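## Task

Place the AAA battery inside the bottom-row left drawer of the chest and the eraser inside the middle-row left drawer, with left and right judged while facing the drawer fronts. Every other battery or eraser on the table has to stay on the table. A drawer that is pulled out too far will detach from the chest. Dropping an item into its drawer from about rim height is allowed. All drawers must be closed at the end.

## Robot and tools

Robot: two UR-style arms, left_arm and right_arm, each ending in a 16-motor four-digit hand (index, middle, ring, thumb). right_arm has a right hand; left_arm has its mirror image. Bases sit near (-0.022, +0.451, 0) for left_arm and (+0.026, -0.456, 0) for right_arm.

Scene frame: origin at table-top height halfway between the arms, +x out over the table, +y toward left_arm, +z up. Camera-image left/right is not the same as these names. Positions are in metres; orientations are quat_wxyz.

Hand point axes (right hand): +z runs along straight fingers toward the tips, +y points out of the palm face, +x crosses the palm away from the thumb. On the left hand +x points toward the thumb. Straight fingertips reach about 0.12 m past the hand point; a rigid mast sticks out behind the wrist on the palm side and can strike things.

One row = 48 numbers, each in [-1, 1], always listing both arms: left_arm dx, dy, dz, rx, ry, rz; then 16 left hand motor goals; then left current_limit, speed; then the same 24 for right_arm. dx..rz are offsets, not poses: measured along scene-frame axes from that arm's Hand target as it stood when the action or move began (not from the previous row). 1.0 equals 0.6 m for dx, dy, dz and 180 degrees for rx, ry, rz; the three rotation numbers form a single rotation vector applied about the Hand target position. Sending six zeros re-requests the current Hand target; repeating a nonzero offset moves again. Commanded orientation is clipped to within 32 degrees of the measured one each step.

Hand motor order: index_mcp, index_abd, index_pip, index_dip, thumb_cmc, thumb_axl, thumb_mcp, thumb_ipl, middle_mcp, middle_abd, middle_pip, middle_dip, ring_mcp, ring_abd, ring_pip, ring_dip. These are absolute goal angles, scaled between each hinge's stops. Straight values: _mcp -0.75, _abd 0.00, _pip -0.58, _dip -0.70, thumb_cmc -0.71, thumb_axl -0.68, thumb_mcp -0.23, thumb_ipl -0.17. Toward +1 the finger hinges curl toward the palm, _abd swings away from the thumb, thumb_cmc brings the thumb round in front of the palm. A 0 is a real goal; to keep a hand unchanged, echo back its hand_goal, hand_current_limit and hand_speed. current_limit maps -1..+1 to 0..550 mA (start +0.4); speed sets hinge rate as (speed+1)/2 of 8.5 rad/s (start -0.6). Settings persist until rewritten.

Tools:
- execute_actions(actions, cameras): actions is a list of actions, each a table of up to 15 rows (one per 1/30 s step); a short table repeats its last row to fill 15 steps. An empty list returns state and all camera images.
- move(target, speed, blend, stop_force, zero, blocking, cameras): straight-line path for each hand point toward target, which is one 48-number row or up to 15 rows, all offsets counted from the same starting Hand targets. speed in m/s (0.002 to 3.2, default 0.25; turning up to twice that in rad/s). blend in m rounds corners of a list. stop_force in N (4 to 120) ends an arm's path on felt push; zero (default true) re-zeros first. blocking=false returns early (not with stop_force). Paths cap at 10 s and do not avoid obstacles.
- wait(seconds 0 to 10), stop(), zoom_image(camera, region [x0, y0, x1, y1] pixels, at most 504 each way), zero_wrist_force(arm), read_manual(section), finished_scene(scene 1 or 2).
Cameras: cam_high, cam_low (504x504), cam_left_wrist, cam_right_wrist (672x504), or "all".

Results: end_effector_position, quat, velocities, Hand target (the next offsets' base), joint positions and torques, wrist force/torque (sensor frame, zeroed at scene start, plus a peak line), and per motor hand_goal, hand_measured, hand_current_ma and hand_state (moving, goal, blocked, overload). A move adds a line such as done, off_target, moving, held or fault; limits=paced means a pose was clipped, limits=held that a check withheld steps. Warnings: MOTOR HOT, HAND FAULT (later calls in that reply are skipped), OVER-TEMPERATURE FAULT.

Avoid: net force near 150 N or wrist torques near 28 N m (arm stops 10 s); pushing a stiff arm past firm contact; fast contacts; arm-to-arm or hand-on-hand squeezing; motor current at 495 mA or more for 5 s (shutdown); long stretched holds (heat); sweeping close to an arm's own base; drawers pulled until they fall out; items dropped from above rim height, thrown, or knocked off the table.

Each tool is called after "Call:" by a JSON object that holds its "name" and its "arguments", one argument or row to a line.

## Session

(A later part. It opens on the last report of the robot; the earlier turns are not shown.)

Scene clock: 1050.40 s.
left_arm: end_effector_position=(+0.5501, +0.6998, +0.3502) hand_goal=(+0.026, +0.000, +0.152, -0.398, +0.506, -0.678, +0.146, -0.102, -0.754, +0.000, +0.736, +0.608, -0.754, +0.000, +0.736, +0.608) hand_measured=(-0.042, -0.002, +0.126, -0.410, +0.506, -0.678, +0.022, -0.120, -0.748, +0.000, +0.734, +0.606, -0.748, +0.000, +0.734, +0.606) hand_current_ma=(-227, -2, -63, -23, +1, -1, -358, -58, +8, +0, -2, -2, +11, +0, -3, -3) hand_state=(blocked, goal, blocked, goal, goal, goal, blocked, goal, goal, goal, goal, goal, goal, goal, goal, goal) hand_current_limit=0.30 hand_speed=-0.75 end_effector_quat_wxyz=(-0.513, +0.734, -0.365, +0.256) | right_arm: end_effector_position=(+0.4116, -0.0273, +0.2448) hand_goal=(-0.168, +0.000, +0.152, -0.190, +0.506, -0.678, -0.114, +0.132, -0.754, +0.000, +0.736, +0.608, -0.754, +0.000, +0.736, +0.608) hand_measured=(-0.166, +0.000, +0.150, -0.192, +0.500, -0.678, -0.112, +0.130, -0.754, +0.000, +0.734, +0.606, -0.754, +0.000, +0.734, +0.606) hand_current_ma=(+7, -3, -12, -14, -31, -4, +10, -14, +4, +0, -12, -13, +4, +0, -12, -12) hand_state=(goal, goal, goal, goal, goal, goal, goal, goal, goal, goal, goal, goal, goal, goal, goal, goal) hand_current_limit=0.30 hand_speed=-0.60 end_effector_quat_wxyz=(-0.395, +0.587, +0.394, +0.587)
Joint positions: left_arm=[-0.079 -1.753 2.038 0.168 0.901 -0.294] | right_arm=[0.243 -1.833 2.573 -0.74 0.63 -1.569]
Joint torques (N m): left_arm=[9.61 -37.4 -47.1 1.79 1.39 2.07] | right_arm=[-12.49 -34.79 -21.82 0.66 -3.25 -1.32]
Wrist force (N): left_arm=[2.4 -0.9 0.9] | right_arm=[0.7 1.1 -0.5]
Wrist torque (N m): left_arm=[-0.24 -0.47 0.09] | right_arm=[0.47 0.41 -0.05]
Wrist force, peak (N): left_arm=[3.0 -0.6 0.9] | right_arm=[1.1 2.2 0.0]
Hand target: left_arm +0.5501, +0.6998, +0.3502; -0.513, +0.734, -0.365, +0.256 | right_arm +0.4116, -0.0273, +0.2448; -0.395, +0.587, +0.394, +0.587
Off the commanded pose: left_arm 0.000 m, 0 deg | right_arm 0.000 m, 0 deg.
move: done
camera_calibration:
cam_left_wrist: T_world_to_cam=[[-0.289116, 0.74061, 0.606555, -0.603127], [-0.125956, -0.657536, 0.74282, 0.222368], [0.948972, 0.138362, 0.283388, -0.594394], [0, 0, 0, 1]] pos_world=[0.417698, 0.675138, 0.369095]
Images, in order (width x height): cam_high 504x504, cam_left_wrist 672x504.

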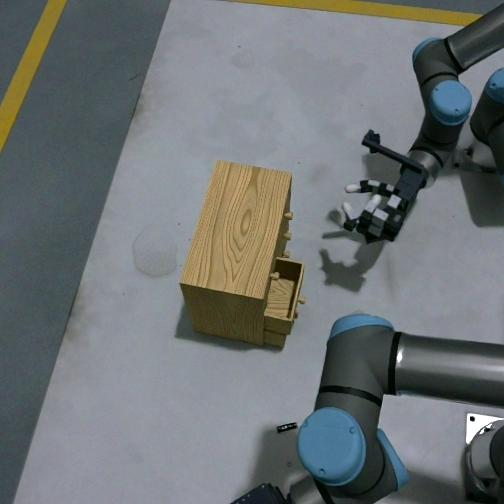

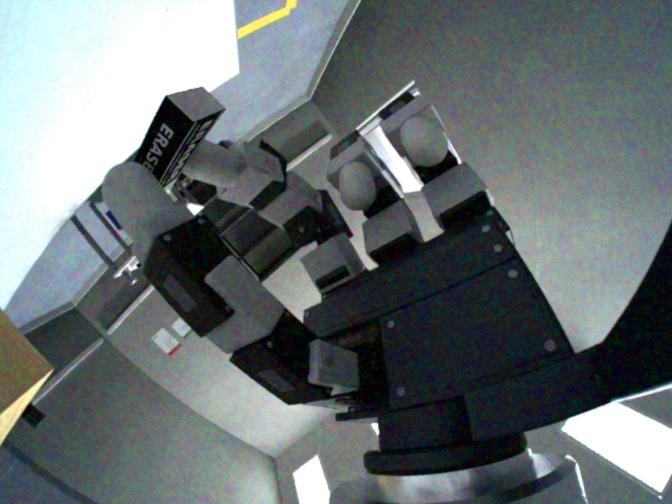

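Call:
{"name": "move", "arguments": {
  "target": [-0.1835,-0.4663,0.083,0.5287,-0.2766,-0.539,0.0263,0,0.153,-0.397,0.506,-0.678,0.1457,-0.1027,-0.753,0,0.737,0.609,-0.753,0,0.737,0.609,0.3,-0.75,0,0,0,0,0,0,-0.168,0,0.153,-0.19,0.506,-0.678,-0.113,0.1326,-0.753,0,0.737,0.609,-0.753,0,0.737,0.609,0.3,-0.6],
  "speed": 0.3,
  "cameras": ["cam_high","cam_left_wrist"]
}}

Scene clock: 1062.70 s.
left_arm: end_effector_position=(+0.4400, +0.4200, +0.4000) hand_goal=(+0.026, +0.000, +0.152, -0.398, +0.506, -0.678, +0.146, -0.102, -0.754, +0.000, +0.736, +0.608, -0.754, +0.000, +0.736, +0.608) hand_measured=(-0.042, -0.002, +0.126, -0.410, +0.500, -0.678, +0.022, -0.122, -0.752, +0.000, +0.734, +0.606, -0.750, +0.000, +0.734, +0.606) hand_current_ma=(-227, -2, -63, -24, -11, -1, -358, -60, +3, +0, -2, -2, +4, +0, -3, -3) hand_state=(blocked, goal, blocked, goal, goal, goal, blocked, goal, goal, goal, goal, goal, goal, goal, goal, goal) hand_current_limit=0.30 hand_speed=-0.75 end_effector_quat_wxyz=(+0.572, +0.416, +0.571, -0.417) | right_arm: end_effector_position=(+0.4116, -0.0273, +0.2448) hand_goal=(-0.168, +0.000, +0.152, -0.190, +0.506, -0.678, -0.114, +0.132, -0.754, +0.000, +0.736, +0.608, -0.754, +0.000, +0.736, +0.608) hand_measured=(-0.166, +0.000, +0.150, -0.192, +0.500, -0.678, -0.112, +0.130, -0.754, +0.000, +0.734, +0.606, -0.754, +0.000, +0.734, +0.606) hand_current_ma=(+7, -3, -12, -14, -31, -4, +10, -14, +4, +0, -12, -13, +4, +0, -12, -12) hand_state=(goal, goal, goal, goal, goal, goal, goal, goal, goal, goal, goal, goal, goal, goal, goal, goal) hand_current_limit=0.30 hand_speed=-0.60 end_effector_quat_wxyz=(-0.395, +0.587, +0.394, +0.587)
Joint positions: left_arm=[0.007 -1.947 2.32 -0.377 2.841 1.567] | right_arm=[0.243 -1.834 2.573 -0.74 0.63 -1.569]
Joint torques (N m): left_arm=[-10.37 4.19 -48.13 1.05 -0.95 3.67] | right_arm=[-13.56 -32.05 -21.83 1.2 -2.77 -1.57]
Wrist force (N): left_arm=[0.4 -0.2 1.3] | right_arm=[0.8 0.9 -0.4]
Wrist torque (N m): left_arm=[-0.22 -0.03 -0.10] | right_arm=[0.43 0.39 -0.04]
Wrist force, peak (N): left_arm=[2.8 -1.2 1.9] | right_arm=[1.2 1.3 -0.2]
Hand target: left_arm +0.4400, +0.4200, +0.4000; +0.572, +0.416, +0.571, -0.417 | right_arm +0.4116, -0.0273, +0.2448; -0.395, +0.587, +0.394, +0.587
Off the commanded pose: left_arm 0.000 m, 0 deg | right_arm 0.000 m, 0 deg.
move: done
camera_calibration:
cam_left_wrist: T_world_to_cam=[[-0.614745, -0.190934, 0.765266, 0.0130195], [-0.722633, 0.525143, -0.449473, 0.230246], [-0.316055, -0.829318, -0.460805, 0.795307], [0, 0, 0, 1]] pos_world=[0.425748, 0.541136, 0.460007]
Images, in order (width x height): cam_high 504x504, cam_left_wrist 672x504.

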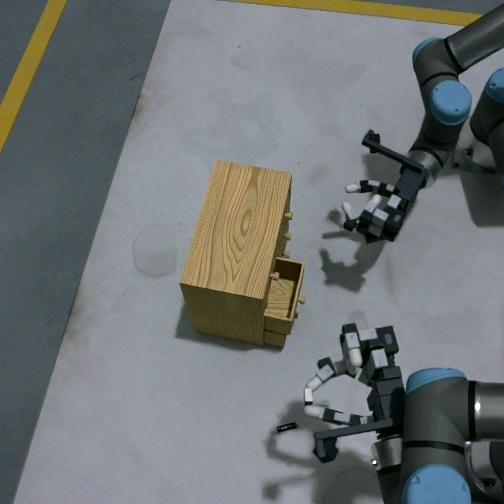

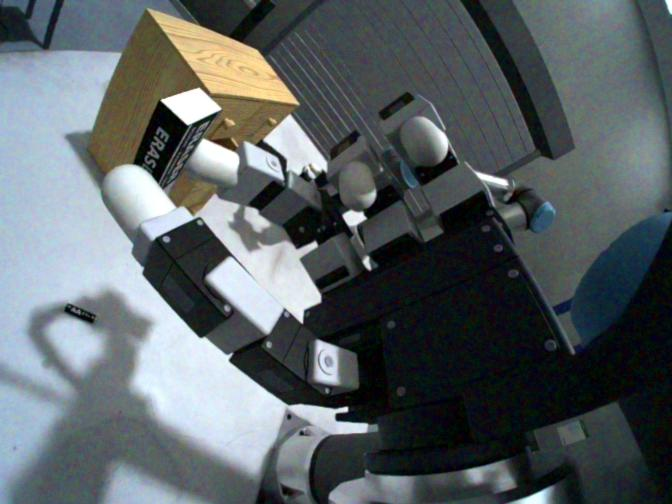

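Call:
{"name": "zoom_image", "arguments": {
  "camera": "cam_left_wrist",
  "region": [80, 60, 280, 240]
}}

Call:
{"name": "zoom_image", "arguments": {
  "camera": "cam_high",
  "region": [170, 140, 420, 390]
}}

Scaled by 2.520 from the camera's 672x504 image, which has a finer 960x720 frame.

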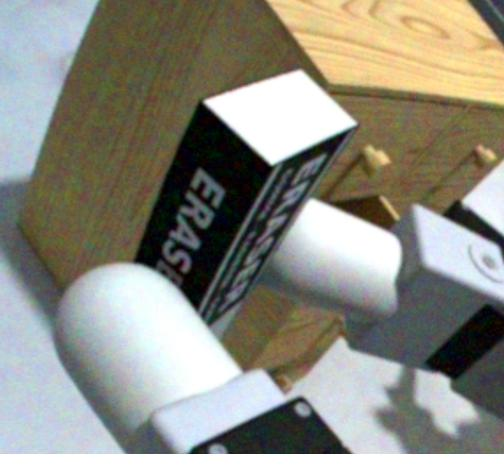

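Scaled by 2.016.

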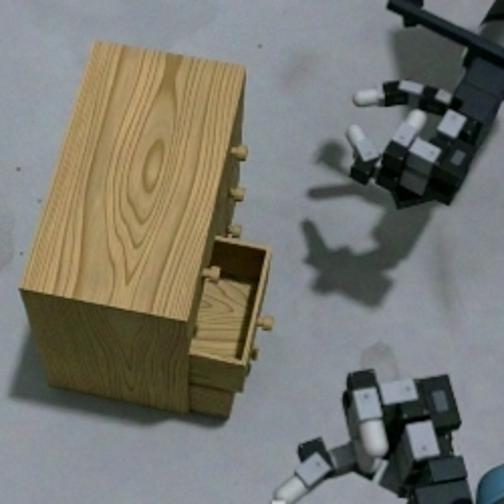

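Call:
{"name": "wait", "arguments": {
  "seconds": 0,
  "cameras": ["cam_low"]
}}

Call:
{"name": "zoom_image", "arguments": {
  "camera": "cam_low",
  "region": [364, 0, 504, 140]
}}

Scene clock: 1096.70 s.
left_arm: end_effector_position=(+0.4400, +0.4200, +0.4000) hand_goal=(+0.026, +0.000, +0.152, -0.398, +0.506, -0.678, +0.146, -0.102, -0.754, +0.000, +0.736, +0.608, -0.754, +0.000, +0.736, +0.608) hand_measured=(-0.042, -0.002, +0.126, -0.410, +0.500, -0.678, +0.022, -0.122, -0.752, +0.000, +0.734, +0.606, -0.750, +0.000, +0.734, +0.606) hand_current_ma=(-227, -2, -63, -24, -11, -1, -358, -60, +3, +0, -2, -2, +4, +0, -3, -3) hand_state=(blocked, goal, blocked, goal, goal, goal, blocked, goal, goal, goal, goal, goal, goal, goal, goal, goal) hand_current_limit=0.30 hand_speed=-0.75 end_effector_quat_wxyz=(+0.572, +0.416, +0.571, -0.417) | right_arm: end_effector_position=(+0.4116, -0.0273, +0.2448) hand_goal=(-0.168, +0.000, +0.152, -0.190, +0.506, -0.678, -0.114, +0.132, -0.754, +0.000, +0.736, +0.608, -0.754, +0.000, +0.736, +0.608) hand_measured=(-0.166, +0.000, +0.150, -0.192, +0.500, -0.678, -0.112, +0.130, -0.754, +0.000, +0.734, +0.606, -0.754, +0.000, +0.734, +0.606) hand_current_ma=(+7, -3, -12, -14, -31, -4, +10, -14, +4, +0, -12, -13, +4, +0, -12, -12) hand_state=(goal, goal, goal, goal, goal, goal, goal, goal, goal, goal, goal, goal, goal, goal, goal, goal) hand_current_limit=0.30 hand_speed=-0.60 end_effector_quat_wxyz=(-0.395, +0.587, +0.394, +0.587)
Joint positions: left_arm=[0.007 -1.947 2.32 -0.377 2.841 1.567] | right_arm=[0.243 -1.834 2.573 -0.74 0.63 -1.569]
Joint torques (N m): left_arm=[-10.57 3.99 -46.69 0.7 -1.05 2.78] | right_arm=[-13.21 -31.19 -21.09 1.11 -2.98 -1.38]
Wrist force (N): left_arm=[0.6 -0.1 1.5] | right_arm=[0.9 0.7 0.0]
Wrist torque (N m): left_arm=[-0.21 -0.07 -0.07] | right_arm=[0.37 0.38 -0.04]
Wrist force, peak (N): left_arm=[0.0 -0.4 1.6] | right_arm=[1.1 1.3 -0.6]
Hand target: left_arm +0.4400, +0.4200, +0.4000; +0.572, +0.416, +0.571, -0.417 | right_arm +0.4116, -0.0273, +0.2448; -0.395, +0.587, +0.394, +0.587
Off the commanded pose: left_arm 0.000 m, 0 deg | right_arm 0.000 m, 0 deg.
Images, in order (width x height): cam_low 504x504.

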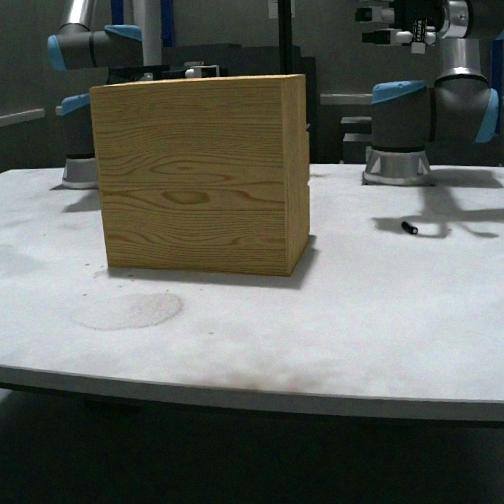

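Scaled by 3.600.

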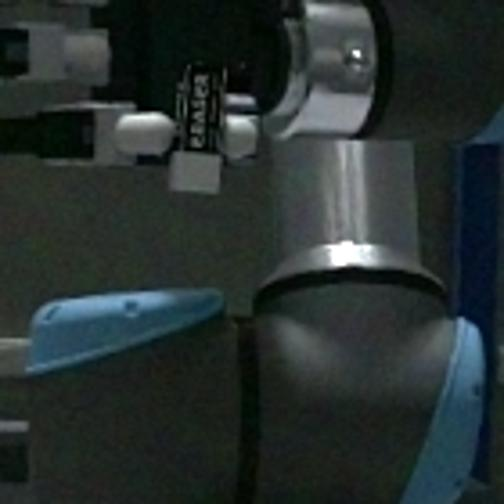

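Call:
{"name": "move", "arguments": {
  "target": [
    [0,-0.3983,-0.15,0,0,0,0.0263,0,0.153,-0.397,0.506,-0.678,0.1457,-0.1027,-0.753,0,0.737,0.609,-0.753,0,0.737,0.609,0.3,-0.75,0,-0.25,0,0,0,0,-0.168,0,0.153,-0.19,0.506,-0.678,-0.113,0.1326,-0.753,0,0.737,0.609,-0.753,0,0.737,0.609,0.3,-0.6],
    [0.1272,-0.4037,-0.1788,0,0,0,0.0263,0,0.153,-0.397,0.506,-0.678,0.1457,-0.1027,-0.753,0,0.737,0.609,-0.753,0,0.737,0.609,0.3,-0.75,0,-0.3,0,0,0,0,-0.168,0,0.153,-0.19,0.506,-0.678,-0.113,0.1326,-0.753,0,0.737,0.609,-0.753,0,0.737,0.609,0.3,-0.6]
  ],
  "speed": [0.2,0.08],
  "blend": [0.02,0],
  "cameras": ["cam_high","cam_left_wrist","cam_right_wrist"]
}}

Call:
{"name": "zoom_image", "arguments": {
  "camera": "cam_high",
  "region": [220, 220, 360, 360]
}}

Call:
{"name": "zoom_image", "arguments": {
  "camera": "cam_left_wrist",
  "region": [60, 20, 340, 260]
}}

Scene clock: 1115.37 s.
left_arm: end_effector_position=(+0.5163, +0.1778, +0.2927) hand_goal=(+0.026, +0.000, +0.152, -0.398, +0.506, -0.678, +0.146, -0.102, -0.754, +0.000, +0.736, +0.608, -0.754, +0.000, +0.736, +0.608) hand_measured=(-0.042, -0.002, +0.126, -0.410, +0.498, -0.678, +0.022, -0.122, -0.752, +0.000, +0.734, +0.606, -0.752, +0.000, +0.734, +0.606) hand_current_ma=(-227, -2, -63, -24, -13, -1, -357, -61, +1, +0, -2, -2, +2, +0, -3, -3) hand_state=(blocked, goal, blocked, goal, goal, goal, blocked, goal, goal, goal, goal, goal, goal, goal, goal, goal) hand_current_limit=0.30 hand_speed=-0.75 end_effector_quat_wxyz=(+0.572, +0.416, +0.571, -0.417) | right_arm: end_effector_position=(+0.4116, -0.2073, +0.2448) hand_goal=(-0.168, +0.000, +0.152, -0.190, +0.506, -0.678, -0.114, +0.132, -0.754, +0.000, +0.736, +0.608, -0.754, +0.000, +0.736, +0.608) hand_measured=(-0.166, +0.000, +0.150, -0.192, +0.500, -0.678, -0.112, +0.130, -0.754, +0.000, +0.734, +0.606, -0.754, +0.000, +0.734, +0.606) hand_current_ma=(+7, -3, -12, -14, -31, -4, +10, -14, +4, +0, -12, -13, +4, +0, -12, -12) hand_state=(goal, goal, goal, goal, goal, goal, goal, goal, goal, goal, goal, goal, goal, goal, goal, goal) hand_current_limit=0.30 hand_speed=-0.60 end_effector_quat_wxyz=(-0.395, +0.587, +0.394, +0.587)
Joint positions: left_arm=[-0.637 -1.745 2.402 -0.658 2.196 1.57] | right_arm=[-0.672 -2.192 2.727 -0.534 -0.285 -1.571]
Joint torques (N m): left_arm=[11.26 -9.38 -41.72 -5.09 3.25 -1.9] | right_arm=[-16.76 -4.69 -24.21 3.71 -3.09 -1.29]
Wrist force (N): left_arm=[0.3 0.5 1.3] | right_arm=[1.0 0.4 -0.7]
Wrist torque (N m): left_arm=[-0.15 -0.05 -0.15] | right_arm=[0.37 0.35 0.00]
Wrist force, peak (N): left_arm=[0.0 -0.6 2.1] | right_arm=[1.1 1.4 -0.5]
Hand target: left_arm +0.5163, +0.1778, +0.2927; +0.572, +0.416, +0.571, -0.417 | right_arm +0.4116, -0.2073, +0.2448; -0.395, +0.587, +0.394, +0.587
Off the commanded pose: left_arm 0.000 m, 0 deg | right_arm 0.000 m, 0 deg.
move: done
camera_calibration:
cam_left_wrist: T_world_to_cam=[[-0.614733, -0.191044, 0.765249, 0.0958265], [-0.722637, 0.525213, -0.449384, 0.364294], [-0.316067, -0.829248, -0.460922, 0.569143], [0, 0, 0, 1]] pos_world=[0.502048, 0.298936, 0.352707]
cam_right_wrist: T_world_to_cam=[[0.611196, -0.225347, -0.758721, -0.0781214], [-0.752317, -0.463213, -0.468458, 0.293905], [-0.245884, 0.857119, -0.452646, 0.51439], [0, 0, 0, 1]] pos_world=[0.395338, -0.322357, 0.311247]
Images, in order (width x height): cam_high 504x504, cam_left_wrist 672x504, cam_right_wrist 672x504.

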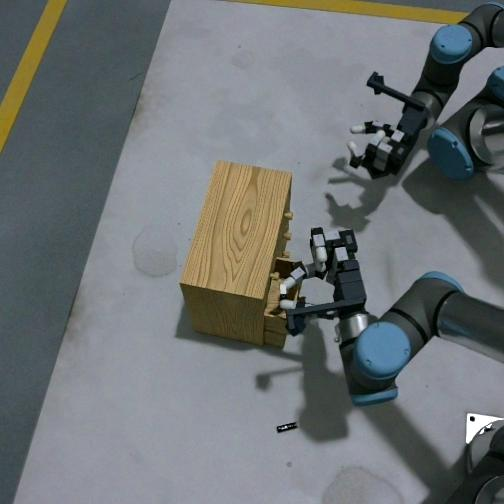

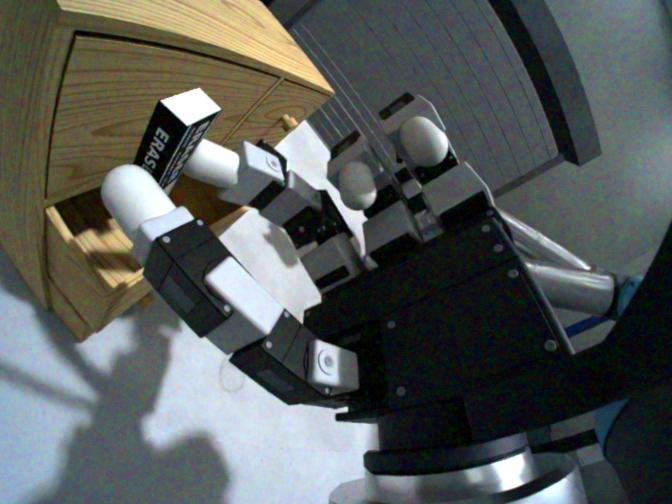

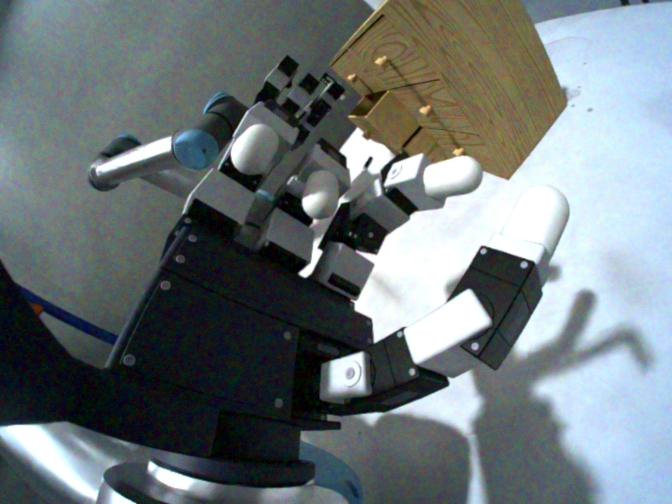

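Scaled by 3.600.

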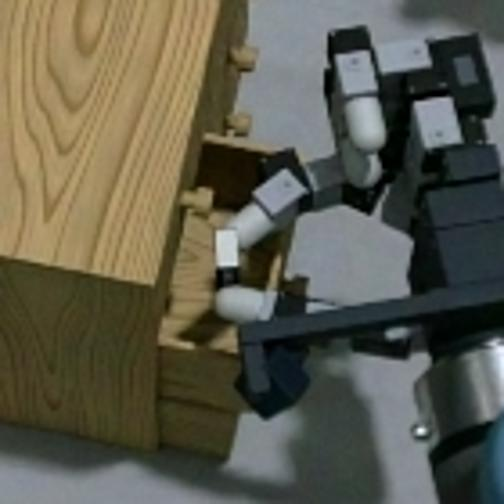

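Scaled by 1.800 from the camera's 672x504 image, which has a finer 960x720 frame.

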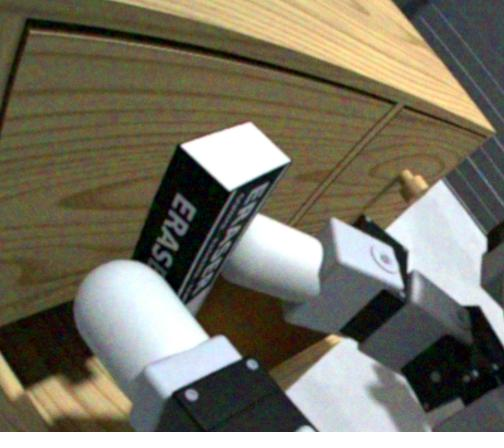

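Call:
{"name": "move", "arguments": {
  "target": [
    [0,0,-0.0417,0,0,0,0.0263,0,0.153,-0.397,0.506,-0.678,0.1457,-0.1027,-0.753,0,0.737,0.609,-0.753,0,0.737,0.609,0.3,-0.75,0,0,0,0,0,0,-0.168,0,0.153,-0.19,0.506,-0.678,-0.113,0.1326,-0.753,0,0.737,0.609,-0.753,0,0.737,0.609,0.3,-0.6],
    [0,0,-0.0417,0,0,0,-0.168,0,0.153,-0.19,0.506,-0.678,-0.113,0.1326,-0.753,0,0.737,0.609,-0.753,0,0.737,0.609,0.3,-0.6,0,0,0,0,0,0,-0.168,0,0.153,-0.19,0.506,-0.678,-0.113,0.1326,-0.753,0,0.737,0.609,-0.753,0,0.737,0.609,0.3,-0.6]
  ],
  "speed": 0.05,
  "cameras": ["cam_high","cam_left_wrist"]
}}

Call:
{"name": "zoom_image", "arguments": {
  "camera": "cam_high",
  "region": [220, 220, 360, 360]
}}

Scene clock: 1129.53 s.
left_arm: end_effector_position=(+0.5163, +0.1778, +0.2677) hand_goal=(-0.168, +0.000, +0.152, -0.190, +0.506, -0.678, -0.114, +0.132, -0.754, +0.000, +0.736, +0.608, -0.754, +0.000, +0.736, +0.608) hand_measured=(-0.166, -0.002, +0.150, -0.194, +0.498, -0.678, -0.112, +0.130, -0.752, +0.000, +0.734, +0.606, -0.752, +0.000, +0.734, +0.606) hand_current_ma=(+2, -2, -3, -4, -15, -1, +3, -4, +1, +0, -2, -2, +2, +0, -3, -3) hand_state=(goal, goal, goal, goal, goal, goal, goal, goal, goal, goal, goal, goal, goal, goal, goal, goal) hand_current_limit=0.30 hand_speed=-0.60 end_effector_quat_wxyz=(+0.572, +0.416, +0.571, -0.417) | right_arm: end_effector_position=(+0.4116, -0.2073, +0.2448) hand_goal=(-0.168, +0.000, +0.152, -0.190, +0.506, -0.678, -0.114, +0.132, -0.754, +0.000, +0.736, +0.608, -0.754, +0.000, +0.736, +0.608) hand_measured=(-0.166, +0.000, +0.150, -0.192, +0.500, -0.678, -0.112, +0.130, -0.754, +0.000, +0.734, +0.606, -0.754, +0.000, +0.734, +0.606) hand_current_ma=(+7, -3, -12, -14, -31, -4, +10, -14, +4, +0, -12, -13, +4, +0, -12, -12) hand_state=(goal, goal, goal, goal, goal, goal, goal, goal, goal, goal, goal, goal, goal, goal, goal, goal) hand_current_limit=0.30 hand_speed=-0.60 end_effector_quat_wxyz=(-0.395, +0.587, +0.394, +0.587)
Joint positions: left_arm=[-0.637 -1.706 2.428 -0.723 2.196 1.57] | right_arm=[-0.672 -2.192 2.727 -0.534 -0.285 -1.571]
Joint torques (N m): left_arm=[1.75 -8.62 -24.76 -4.5 0.65 -1.81] | right_arm=[-14.07 -4.84 -25.43 3.39 -2.77 -1.33]
Wrist force (N): left_arm=[0.2 0.6 1.1] | right_arm=[0.7 0.4 -0.3]
Wrist torque (N m): left_arm=[-0.14 -0.06 -0.11] | right_arm=[0.33 0.38 -0.04]
Wrist force, peak (N): left_arm=[0.1 0.8 1.5] | right_arm=[1.2 0.4 -0.9]
Hand target: left_arm +0.5163, +0.1778, +0.2677; +0.572, +0.416, +0.571, -0.417 | right_arm +0.4116, -0.2073, +0.2448; -0.395, +0.587, +0.394, +0.587
Off the commanded pose: left_arm 0.000 m, 0 deg | right_arm 0.000 m, 0 deg.
move: done
camera_calibration:
cam_left_wrist: T_world_to_cam=[[-0.614733, -0.191044, 0.765249, 0.114958], [-0.722637, 0.525213, -0.449384, 0.35306], [-0.316067, -0.829248, -0.460922, 0.55762], [0, 0, 0, 1]] pos_world=[0.502048, 0.298936, 0.327707]
Images, in order (width x height): cam_high 504x504, cam_left_wrist 672x504.

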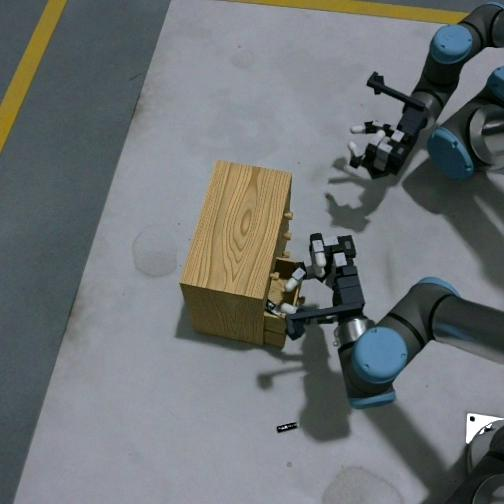

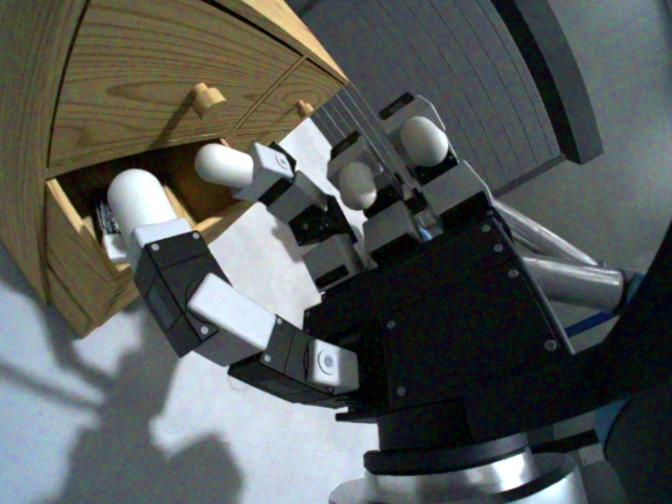

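Scaled by 3.600.

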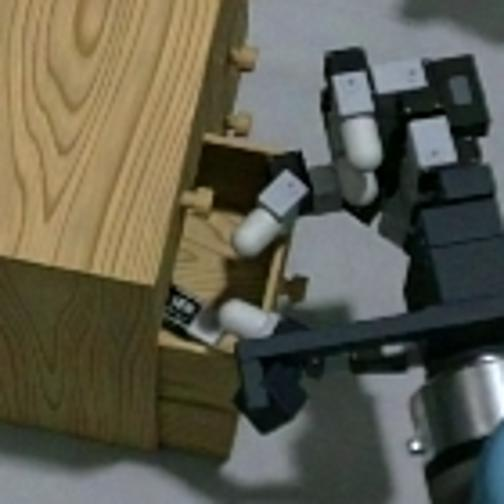

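Call:
{"name": "move", "arguments": {
  "target": [
    [-0.1355,0.0047,0.01,0,0,0,-0.168,0,0.153,-0.19,0.506,-0.678,-0.113,0.1326,-0.753,0,0.737,0.609,-0.753,0,0.737,0.609,0.3,-0.6,0,0,0,0,0,0,-0.168,0,0.153,-0.19,0.506,-0.678,-0.113,0.1326,-0.753,0,0.737,0.609,-0.753,0,0.737,0.609,0.3,-0.6],
    [-0.1322,-0.0522,-0.1333,0,0,0,-0.168,0,0.153,-0.19,0.506,-0.678,-0.113,0.1326,-0.753,0,0.737,0.609,-0.753,0,0.737,0.609,0.75,-0.6,0,0,0,0,0,0,-0.168,0,0.153,-0.19,0.506,-0.678,-0.113,0.1326,-0.753,0,0.737,0.609,-0.753,0,0.737,0.609,0.3,-0.6]
  ],
  "speed": [0.1,0.12],
  "blend": [0.015,0]
}}

Call:
{"name": "move", "arguments": {
  "target": [0.18,-0.0063,0,0,0,0,-0.168,0,0.153,-0.19,0.506,-0.678,-0.113,0.1326,-0.753,0,0.737,0.609,-0.753,0,0.737,0.609,0.75,-0.6,0,0,0,0,0,0,-0.168,0,0.153,-0.19,0.506,-0.678,-0.113,0.1326,-0.753,0,0.737,0.609,-0.753,0,0.737,0.609,0.3,-0.6],
  "speed": 0.05,
  "stop_force": 5,
  "cameras": ["cam_high","cam_left_wrist"]
}}

Scene clock: 1143.87 s.
left_arm: end_effector_position=(+0.4370, +0.1465, +0.1877) hand_goal=(-0.168, +0.000, +0.152, -0.190, +0.506, -0.678, -0.114, +0.132, -0.754, +0.000, +0.736, +0.608, -0.754, +0.000, +0.736, +0.608) hand_measured=(-0.166, -0.002, +0.150, -0.194, +0.498, -0.678, -0.112, +0.130, -0.752, +0.000, +0.734, +0.606, -0.752, +0.000, +0.734, +0.606) hand_current_ma=(+2, -2, -3, -4, -15, -1, +3, -4, +1, +0, -2, -2, +2, +0, -3, -3) hand_state=(goal, goal, goal, goal, goal, goal, goal, goal, goal, goal, goal, goal, goal, goal, goal, goal) hand_current_limit=0.75 hand_speed=-0.60 end_effector_quat_wxyz=(+0.572, +0.416, +0.571, -0.417) | right_arm: end_effector_position=(+0.4116, -0.2073, +0.2448) hand_goal=(-0.168, +0.000, +0.152, -0.190, +0.506, -0.678, -0.114, +0.132, -0.754, +0.000, +0.736, +0.608, -0.754, +0.000, +0.736, +0.608) hand_measured=(-0.166, +0.000, +0.150, -0.192, +0.500, -0.678, -0.112, +0.130, -0.754, +0.000, +0.734, +0.606, -0.754, +0.000, +0.734, +0.606) hand_current_ma=(+7, -3, -12, -14, -31, -4, +10, -14, +4, +0, -12, -13, +4, +0, -12, -12) hand_state=(goal, goal, goal, goal, goal, goal, goal, goal, goal, goal, goal, goal, goal, goal, goal, goal) hand_current_limit=0.30 hand_speed=-0.60 end_effector_quat_wxyz=(-0.395, +0.587, +0.394, +0.587)
Joint positions: left_arm=[-0.891 -1.694 2.626 -0.933 1.943 1.57] | right_arm=[-0.672 -2.192 2.727 -0.534 -0.285 -1.571]
Joint torques (N m): left_arm=[-10.41 -3.97 -18.22 -4.86 -2.23 -1.78] | right_arm=[-14.87 -5.27 -25.13 3.1 -3.14 -0.83]
Wrist force (N): left_arm=[0.1 -0.1 1.4] | right_arm=[1.0 0.2 -0.7]
Wrist torque (N m): left_arm=[-0.26 -0.06 -0.03] | right_arm=[0.34 0.34 -0.01]
Wrist force, peak (N): left_arm=[1.0 -0.2 2.0] | right_arm=[1.3 0.3 -0.9]
Hand target: left_arm +0.4370, +0.1465, +0.1877; +0.572, +0.416, +0.571, -0.417 | right_arm +0.4116, -0.2073, +0.2448; -0.395, +0.587, +0.394, +0.587
Off the commanded pose: left_arm 0.000 m, 0 deg | right_arm 0.000 m, 0 deg.
move: done

Scene clock: 1146.97 s.
left_arm: end_effector_position=(+0.5450, +0.1427, +0.1877) hand_goal=(-0.168, +0.000, +0.152, -0.190, +0.506, -0.678, -0.114, +0.132, -0.754, +0.000, +0.736, +0.608, -0.754, +0.000, +0.736, +0.608) hand_measured=(-0.170, -0.002, +0.154, -0.190, +0.498, -0.678, -0.112, +0.130, -0.752, +0.000, +0.734, +0.606, -0.752, +0.000, +0.734, +0.606) hand_current_ma=(-4, -3, +2, +1, -15, -1, +3, -4, +1, +0, -2, -2, +2, +0, -3, -3) hand_state=(goal, goal, goal, goal, goal, goal, goal, goal, goal, goal, goal, goal, goal, goal, goal, goal) hand_current_limit=0.75 hand_speed=-0.60 end_effector_quat_wxyz=(+0.572, +0.416, +0.571, -0.417) | right_arm: end_effector_position=(+0.4116, -0.2073, +0.2448) hand_goal=(-0.168, +0.000, +0.152, -0.190, +0.506, -0.678, -0.114, +0.132, -0.754, +0.000, +0.736, +0.608, -0.754, +0.000, +0.736, +0.608) hand_measured=(-0.166, +0.000, +0.150, -0.192, +0.500, -0.678, -0.112, +0.130, -0.754, +0.000, +0.734, +0.606, -0.754, +0.000, +0.734, +0.606) hand_current_ma=(+7, -3, -12, -14, -31, -4, +10, -14, +4, +0, -12, -13, +4, +0, -12, -12) hand_state=(goal, goal, goal, goal, goal, goal, goal, goal, goal, goal, goal, goal, goal, goal, goal, goal) hand_current_limit=0.30 hand_speed=-0.60 end_effector_quat_wxyz=(-0.395, +0.587, +0.394, +0.587)
Joint positions: left_arm=[-0.666 -1.492 2.432 -0.941 2.167 1.57] | right_arm=[-0.672 -2.192 2.727 -0.534 -0.285 -1.571]
Joint torques (N m): left_arm=[11.24 -22.33 -32.72 0.36 3.2 -1.23] | right_arm=[-14.58 -5.81 -26.12 3.42 -2.97 -1.36]
Wrist force (N): left_arm=[-0.1 -0.8 0.8] | right_arm=[0.6 -0.2 -0.5]
Wrist torque (N m): left_arm=[-0.15 -0.02 -0.13] | right_arm=[0.27 0.38 -0.05]
Wrist force, peak (N): left_arm=[0.1 -1.1 1.6] | right_arm=[1.6 0.4 -0.4]
Hand target: left_arm +0.5450, +0.1427, +0.1877; +0.572, +0.416, +0.571, -0.417 | right_arm +0.4116, -0.2073, +0.2448; -0.395, +0.587, +0.394, +0.587
Off the commanded pose: left_arm 0.000 m, 0 deg | right_arm 0.000 m, 0 deg.
move: done
camera_calibration:
cam_left_wrist: T_world_to_cam=[[-0.614733, -0.191044, 0.765249, 0.187115], [-0.722637, 0.525213, -0.449384, 0.356284], [-0.316067, -0.829248, -0.460922, 0.500711], [0, 0, 0, 1]] pos_world=[0.530748, 0.263836, 0.247707]
Images, in order (width x height): cam_high 504x504, cam_left_wrist 672x504.

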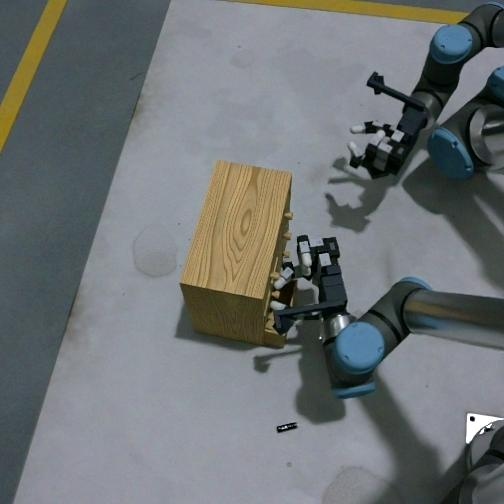

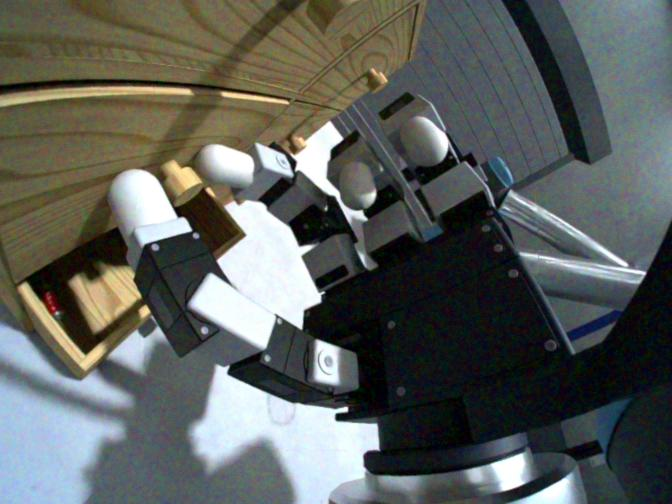

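Call:
{"name": "move", "arguments": {
  "target": [0.01,-0.0003,0,0,0,0,-0.168,0,0.153,-0.19,0.506,-0.678,-0.113,0.1326,-0.753,0,0.737,0.609,-0.753,0,0.737,0.609,0.75,-0.6,0,0,0,0,0,0,-0.168,0,0.153,-0.19,0.506,-0.678,-0.113,0.1326,-0.753,0,0.737,0.609,-0.753,0,0.737,0.609,0.3,-0.6],
  "speed": 0.02,
  "stop_force": 5,
  "cameras": ["cam_left_wrist"]
}}

Call:
{"name": "zoom_image", "arguments": {
  "camera": "cam_left_wrist",
  "region": [0, 20, 380, 360]
}}

Scene clock: 1152.87 s.
left_arm: end_effector_position=(+0.5510, +0.1425, +0.1877) hand_goal=(-0.168, +0.000, +0.152, -0.190, +0.506, -0.678, -0.114, +0.132, -0.754, +0.000, +0.736, +0.608, -0.754, +0.000, +0.736, +0.608) hand_measured=(-0.176, -0.002, +0.166, -0.174, +0.498, -0.678, -0.112, +0.130, -0.752, +0.000, +0.734, +0.606, -0.752, +0.000, +0.734, +0.606) hand_current_ma=(-16, -3, +28, +30, -15, -1, +3, -4, +1, +0, -2, -2, +2, +0, -3, -3) hand_state=(goal, goal, goal, goal, goal, goal, goal, goal, goal, goal, goal, goal, goal, goal, goal, goal) hand_current_limit=0.75 hand_speed=-0.60 end_effector_quat_wxyz=(+0.572, +0.416, +0.571, -0.417) | right_arm: end_effector_position=(+0.4116, -0.2073, +0.2448) hand_goal=(-0.168, +0.000, +0.152, -0.190, +0.506, -0.678, -0.114, +0.132, -0.754, +0.000, +0.736, +0.608, -0.754, +0.000, +0.736, +0.608) hand_measured=(-0.166, +0.000, +0.150, -0.192, +0.500, -0.678, -0.112, +0.130, -0.754, +0.000, +0.734, +0.606, -0.754, +0.000, +0.734, +0.606) hand_current_ma=(+7, -3, -12, -14, -31, -4, +10, -14, +4, +0, -12, -13, +4, +0, -12, -12) hand_state=(goal, goal, goal, goal, goal, goal, goal, goal, goal, goal, goal, goal, goal, goal, goal, goal) hand_current_limit=0.30 hand_speed=-0.60 end_effector_quat_wxyz=(-0.395, +0.587, +0.394, +0.587)
Joint positions: left_arm=[-0.657 -1.483 2.421 -0.939 2.176 1.57] | right_arm=[-0.672 -2.192 2.727 -0.534 -0.285 -1.571]
Joint torques (N m): left_arm=[11.77 -21.32 -34.66 -0.04 2.15 0.35] | right_arm=[-15.75 -6.3 -25.02 3.45 -2.98 -1.38]
Wrist force (N): left_arm=[-0.1 -3.7 1.0] | right_arm=[0.6 0.5 -0.6]
Wrist torque (N m): left_arm=[-0.17 -0.04 -0.19] | right_arm=[0.38 0.39 -0.04]
Wrist force, peak (N): left_arm=[-0.3 -4.4 1.3] | right_arm=[1.0 1.0 -0.9]
Hand target: left_arm +0.5510, +0.1425, +0.1877; +0.572, +0.416, +0.571, -0.417 | right_arm +0.4116, -0.2073, +0.2448; -0.395, +0.587, +0.394, +0.587
Off the commanded pose: left_arm 0.000 m, 0 deg | right_arm 0.000 m, 0 deg.
move: done
camera_calibration:
cam_left_wrist: T_world_to_cam=[[-0.614733, -0.191044, 0.765249, 0.190765], [-0.722637, 0.525213, -0.449384, 0.360725], [-0.316067, -0.829248, -0.460922, 0.502441], [0, 0, 0, 1]] pos_world=[0.536748, 0.263636, 0.247707]
Images, in order (width x height): cam_left_wrist 672x504.

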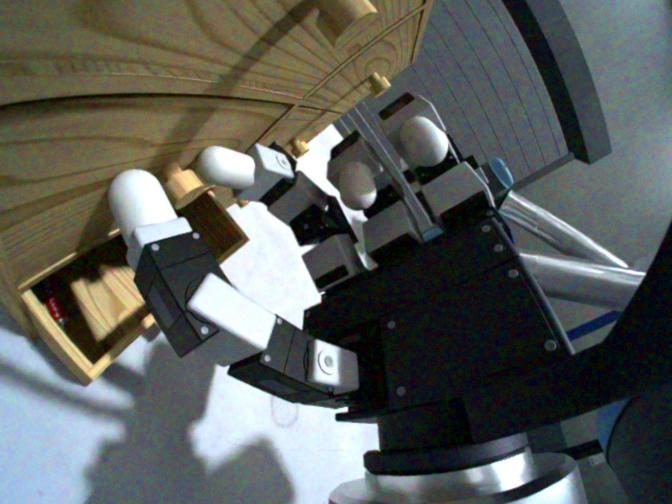

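Scaled by 1.326 from the camera's 672x504 image, which has a finer 960x720 frame.

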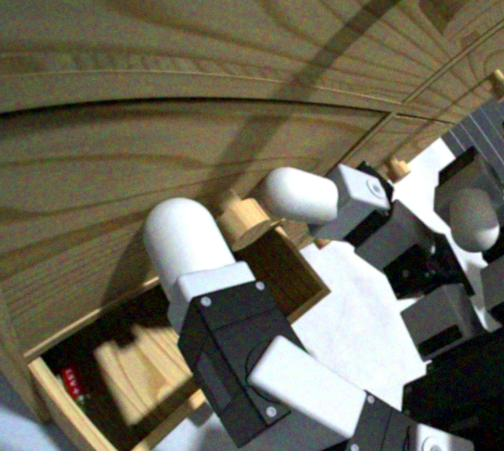

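Call:
{"name": "move", "arguments": {
  "target": [
    [-0.19,0.0067,0,0,0,0,-0.168,0,0.153,-0.19,0.506,-0.678,-0.113,0.1326,-0.753,0,0.737,0.609,-0.753,0,0.737,0.609,0.75,-0.6,0,0,0,0,0,0,-0.168,0,0.153,-0.19,0.506,-0.678,-0.113,0.1326,-0.753,0,0.737,0.609,-0.753,0,0.737,0.609,0.3,-0.6],
    [-0.19,0.0067,-0.169,0,0,0,-0.168,0,0.153,-0.19,0.506,-0.678,-0.113,0.1326,-0.753,0,0.737,0.609,-0.753,0,0.737,0.609,0.75,-0.6,0,0,0,0,0,0,-0.168,0,0.153,-0.19,0.506,-0.678,-0.113,0.1326,-0.753,0,0.737,0.609,-0.753,0,0.737,0.609,0.3,-0.6]
  ],
  "speed": [0.12,0.12],
  "blend": [0.01,0]
}}

Call:
{"name": "move", "arguments": {
  "target": [0.195,-0.0068,0,0,0,0,-0.168,0,0.153,-0.19,0.506,-0.678,-0.113,0.1326,-0.753,0,0.737,0.609,-0.753,0,0.737,0.609,0.75,-0.6,0,0,0,0,0,0,-0.168,0,0.153,-0.19,0.506,-0.678,-0.113,0.1326,-0.753,0,0.737,0.609,-0.753,0,0.737,0.609,0.3,-0.6],
  "speed": 0.05,
  "stop_force": 5,
  "cameras": ["cam_high","cam_left_wrist","cam_right_wrist"]
}}

Call:
{"name": "zoom_image", "arguments": {
  "camera": "cam_left_wrist",
  "region": [0, 0, 400, 340]
}}

Call:
{"name": "zoom_image", "arguments": {
  "camera": "cam_right_wrist",
  "region": [330, 0, 600, 200]
}}

Scene clock: 1166.93 s.
left_arm: end_effector_position=(+0.4370, +0.1465, +0.0863) hand_goal=(-0.168, +0.000, +0.152, -0.190, +0.506, -0.678, -0.114, +0.132, -0.754, +0.000, +0.736, +0.608, -0.754, +0.000, +0.736, +0.608) hand_measured=(-0.170, -0.002, +0.154, -0.186, +0.498, -0.678, -0.112, +0.130, -0.754, +0.000, +0.734, +0.606, -0.752, +0.000, +0.734, +0.606) hand_current_ma=(-2, -3, +3, +4, -15, -1, +3, -4, +1, +0, -2, -2, +1, +0, -3, -3) hand_state=(goal, goal, goal, goal, goal, goal, goal, goal, goal, goal, goal, goal, goal, goal, goal, goal) hand_current_limit=0.75 hand_speed=-0.60 end_effector_quat_wxyz=(+0.572, +0.416, +0.571, -0.417) | right_arm: end_effector_position=(+0.4116, -0.2073, +0.2448) hand_goal=(-0.168, +0.000, +0.152, -0.190, +0.506, -0.678, -0.114, +0.132, -0.754, +0.000, +0.736, +0.608, -0.754, +0.000, +0.736, +0.608) hand_measured=(-0.166, +0.000, +0.150, -0.192, +0.500, -0.678, -0.112, +0.130, -0.754, +0.000, +0.734, +0.606, -0.754, +0.000, +0.734, +0.606) hand_current_ma=(+7, -3, -12, -14, -31, -4, +10, -14, +4, +0, -12, -13, +4, +0, -12, -12) hand_state=(goal, goal, goal, goal, goal, goal, goal, goal, goal, goal, goal, goal, goal, goal, goal, goal) hand_current_limit=0.30 hand_speed=-0.60 end_effector_quat_wxyz=(-0.395, +0.587, +0.394, +0.587)
Joint positions: left_arm=[-0.891 -1.373 2.687 -1.315 1.943 1.57] | right_arm=[-0.672 -2.192 2.727 -0.534 -0.285 -1.571]
Joint torques (N m): left_arm=[9.08 -16.51 -3.69 -4.88 2.16 -1.41] | right_arm=[-16 -6.51 -25.07 3.18 -2.8 -1.13]
Wrist force (N): left_arm=[-0.3 -0.1 1.1] | right_arm=[1.2 0.3 -0.5]
Wrist torque (N m): left_arm=[-0.23 -0.01 -0.08] | right_arm=[0.34 0.32 0.01]
Wrist force, peak (N): left_arm=[0.5 -4.4 1.3] | right_arm=[1.5 0.0 -0.9]
Hand target: left_arm +0.4370, +0.1465, +0.0863; +0.572, +0.416, +0.571, -0.417 | right_arm +0.4116, -0.2073, +0.2448; -0.395, +0.587, +0.394, +0.587
Off the commanded pose: left_arm 0.000 m, 0 deg | right_arm 0.000 m, 0 deg.
move: done

Scene clock: 1170.40 s.
left_arm: end_effector_position=(+0.5521, +0.1426, +0.0863) hand_goal=(-0.168, +0.000, +0.152, -0.190, +0.506, -0.678, -0.114, +0.132, -0.754, +0.000, +0.736, +0.608, -0.754, +0.000, +0.736, +0.608) hand_measured=(-0.166, -0.002, +0.164, -0.180, +0.498, -0.678, -0.116, +0.132, -0.754, +0.000, +0.734, +0.606, -0.752, +0.000, +0.734, +0.606) hand_current_ma=(+3, -2, +21, +16, -14, -1, -4, +1, +1, +0, -2, -2, +1, +0, -3, -3) hand_state=(goal, goal, goal, goal, goal, goal, goal, goal, goal, goal, goal, goal, goal, goal, goal, goal) hand_current_limit=0.75 hand_speed=-0.60 end_effector_quat_wxyz=(+0.572, +0.416, +0.571, -0.417) | right_arm: end_effector_position=(+0.4116, -0.2073, +0.2448) hand_goal=(-0.168, +0.000, +0.152, -0.190, +0.506, -0.678, -0.114, +0.132, -0.754, +0.000, +0.736, +0.608, -0.754, +0.000, +0.736, +0.608) hand_measured=(-0.166, +0.000, +0.150, -0.192, +0.500, -0.678, -0.112, +0.130, -0.754, +0.000, +0.734, +0.606, -0.754, +0.000, +0.734, +0.606) hand_current_ma=(+7, -3, -12, -14, -31, -4, +10, -14, +4, +0, -12, -13, +4, +0, -12, -12) hand_state=(goal, goal, goal, goal, goal, goal, goal, goal, goal, goal, goal, goal, goal, goal, goal, goal) hand_current_limit=0.30 hand_speed=-0.60 end_effector_quat_wxyz=(-0.395, +0.587, +0.394, +0.587)
Joint positions: left_arm=[-0.655 -1.255 2.464 -1.21 2.178 1.569] | right_arm=[-0.672 -2.192 2.727 -0.534 -0.285 -1.571]
Joint torques (N m): left_arm=[-13.15 -54.32 -8.49 -4.94 -1.1 -1.23] | right_arm=[-14.33 -5.32 -24.92 2.88 -2.97 -1.18]
Wrist force (N): left_arm=[0.1 0.2 0.8] | right_arm=[0.9 0.5 -0.6]
Wrist torque (N m): left_arm=[-0.19 -0.04 -0.14] | right_arm=[0.37 0.36 -0.02]
Wrist force, peak (N): left_arm=[-1.0 -6.4 -2.2] | right_arm=[1.2 0.6 -0.9]
Hand target: left_arm +0.5521, +0.1426, +0.0863; +0.572, +0.416, +0.571, -0.417 (not the last commanded pose) | right_arm +0.4116, -0.2073, +0.2448; -0.395, +0.587, +0.394, +0.587
Off the commanded pose: left_arm 0.002 m, 0 deg | right_arm 0.000 m, 0 deg.
move: contact (left_arm)
camera_calibration:
cam_left_wrist: T_world_to_cam=[[-0.614688, -0.191122, 0.765265, 0.269031], [-0.722726, 0.525095, -0.449379, 0.31603], [-0.315951, -0.829306, -0.460898, 0.456001], [0, 0, 0, 1]] pos_world=[0.537848, 0.263636, 0.146307]
cam_right_wrist: T_world_to_cam=[[0.611196, -0.225347, -0.758721, -0.078144], [-0.752317, -0.463213, -0.468458, 0.293859], [-0.245884, 0.857119, -0.452646, 0.514476], [0, 0, 0, 1]] pos_world=[0.395338, -0.322457, 0.311247]
Images, in order (width x height): cam_high 504x504, cam_left_wrist 672x504, cam_right_wrist 672x504.

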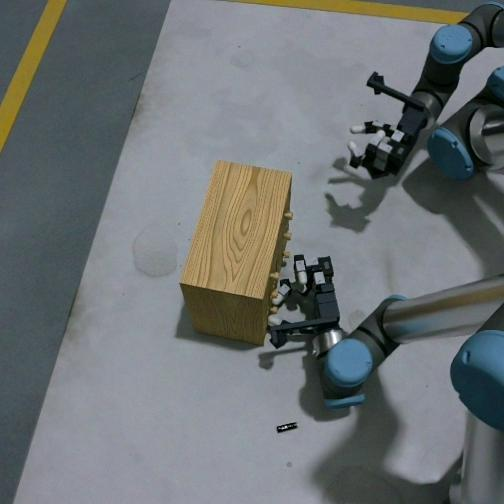

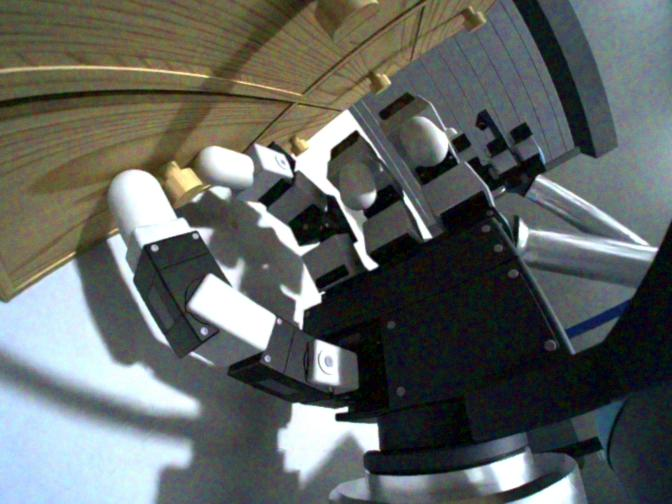

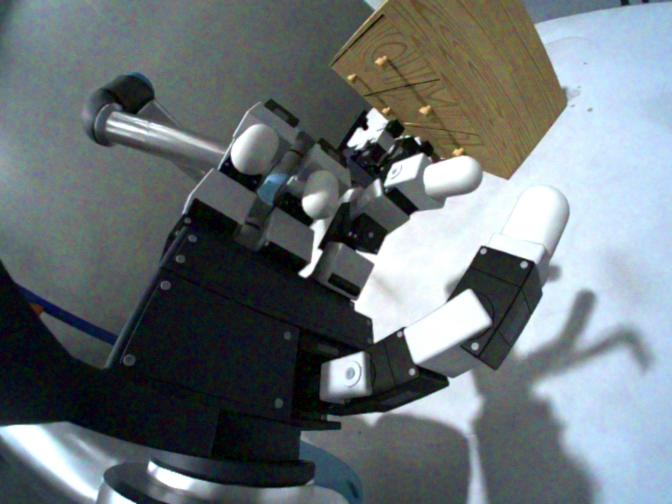

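Scaled by 1.260 from the camera's 672x504 image, which has a finer 960x720 frame.

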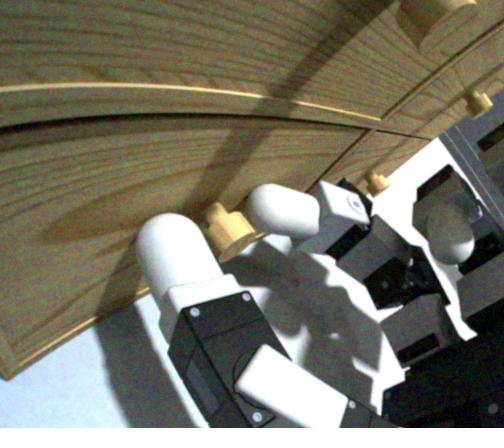

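Scaled by 1.867 from the camera's 672x504 image, which has a finer 960x720 frame.

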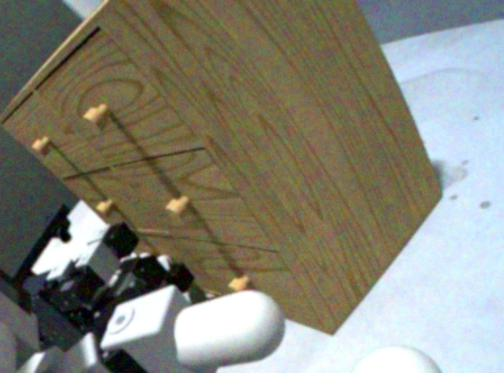

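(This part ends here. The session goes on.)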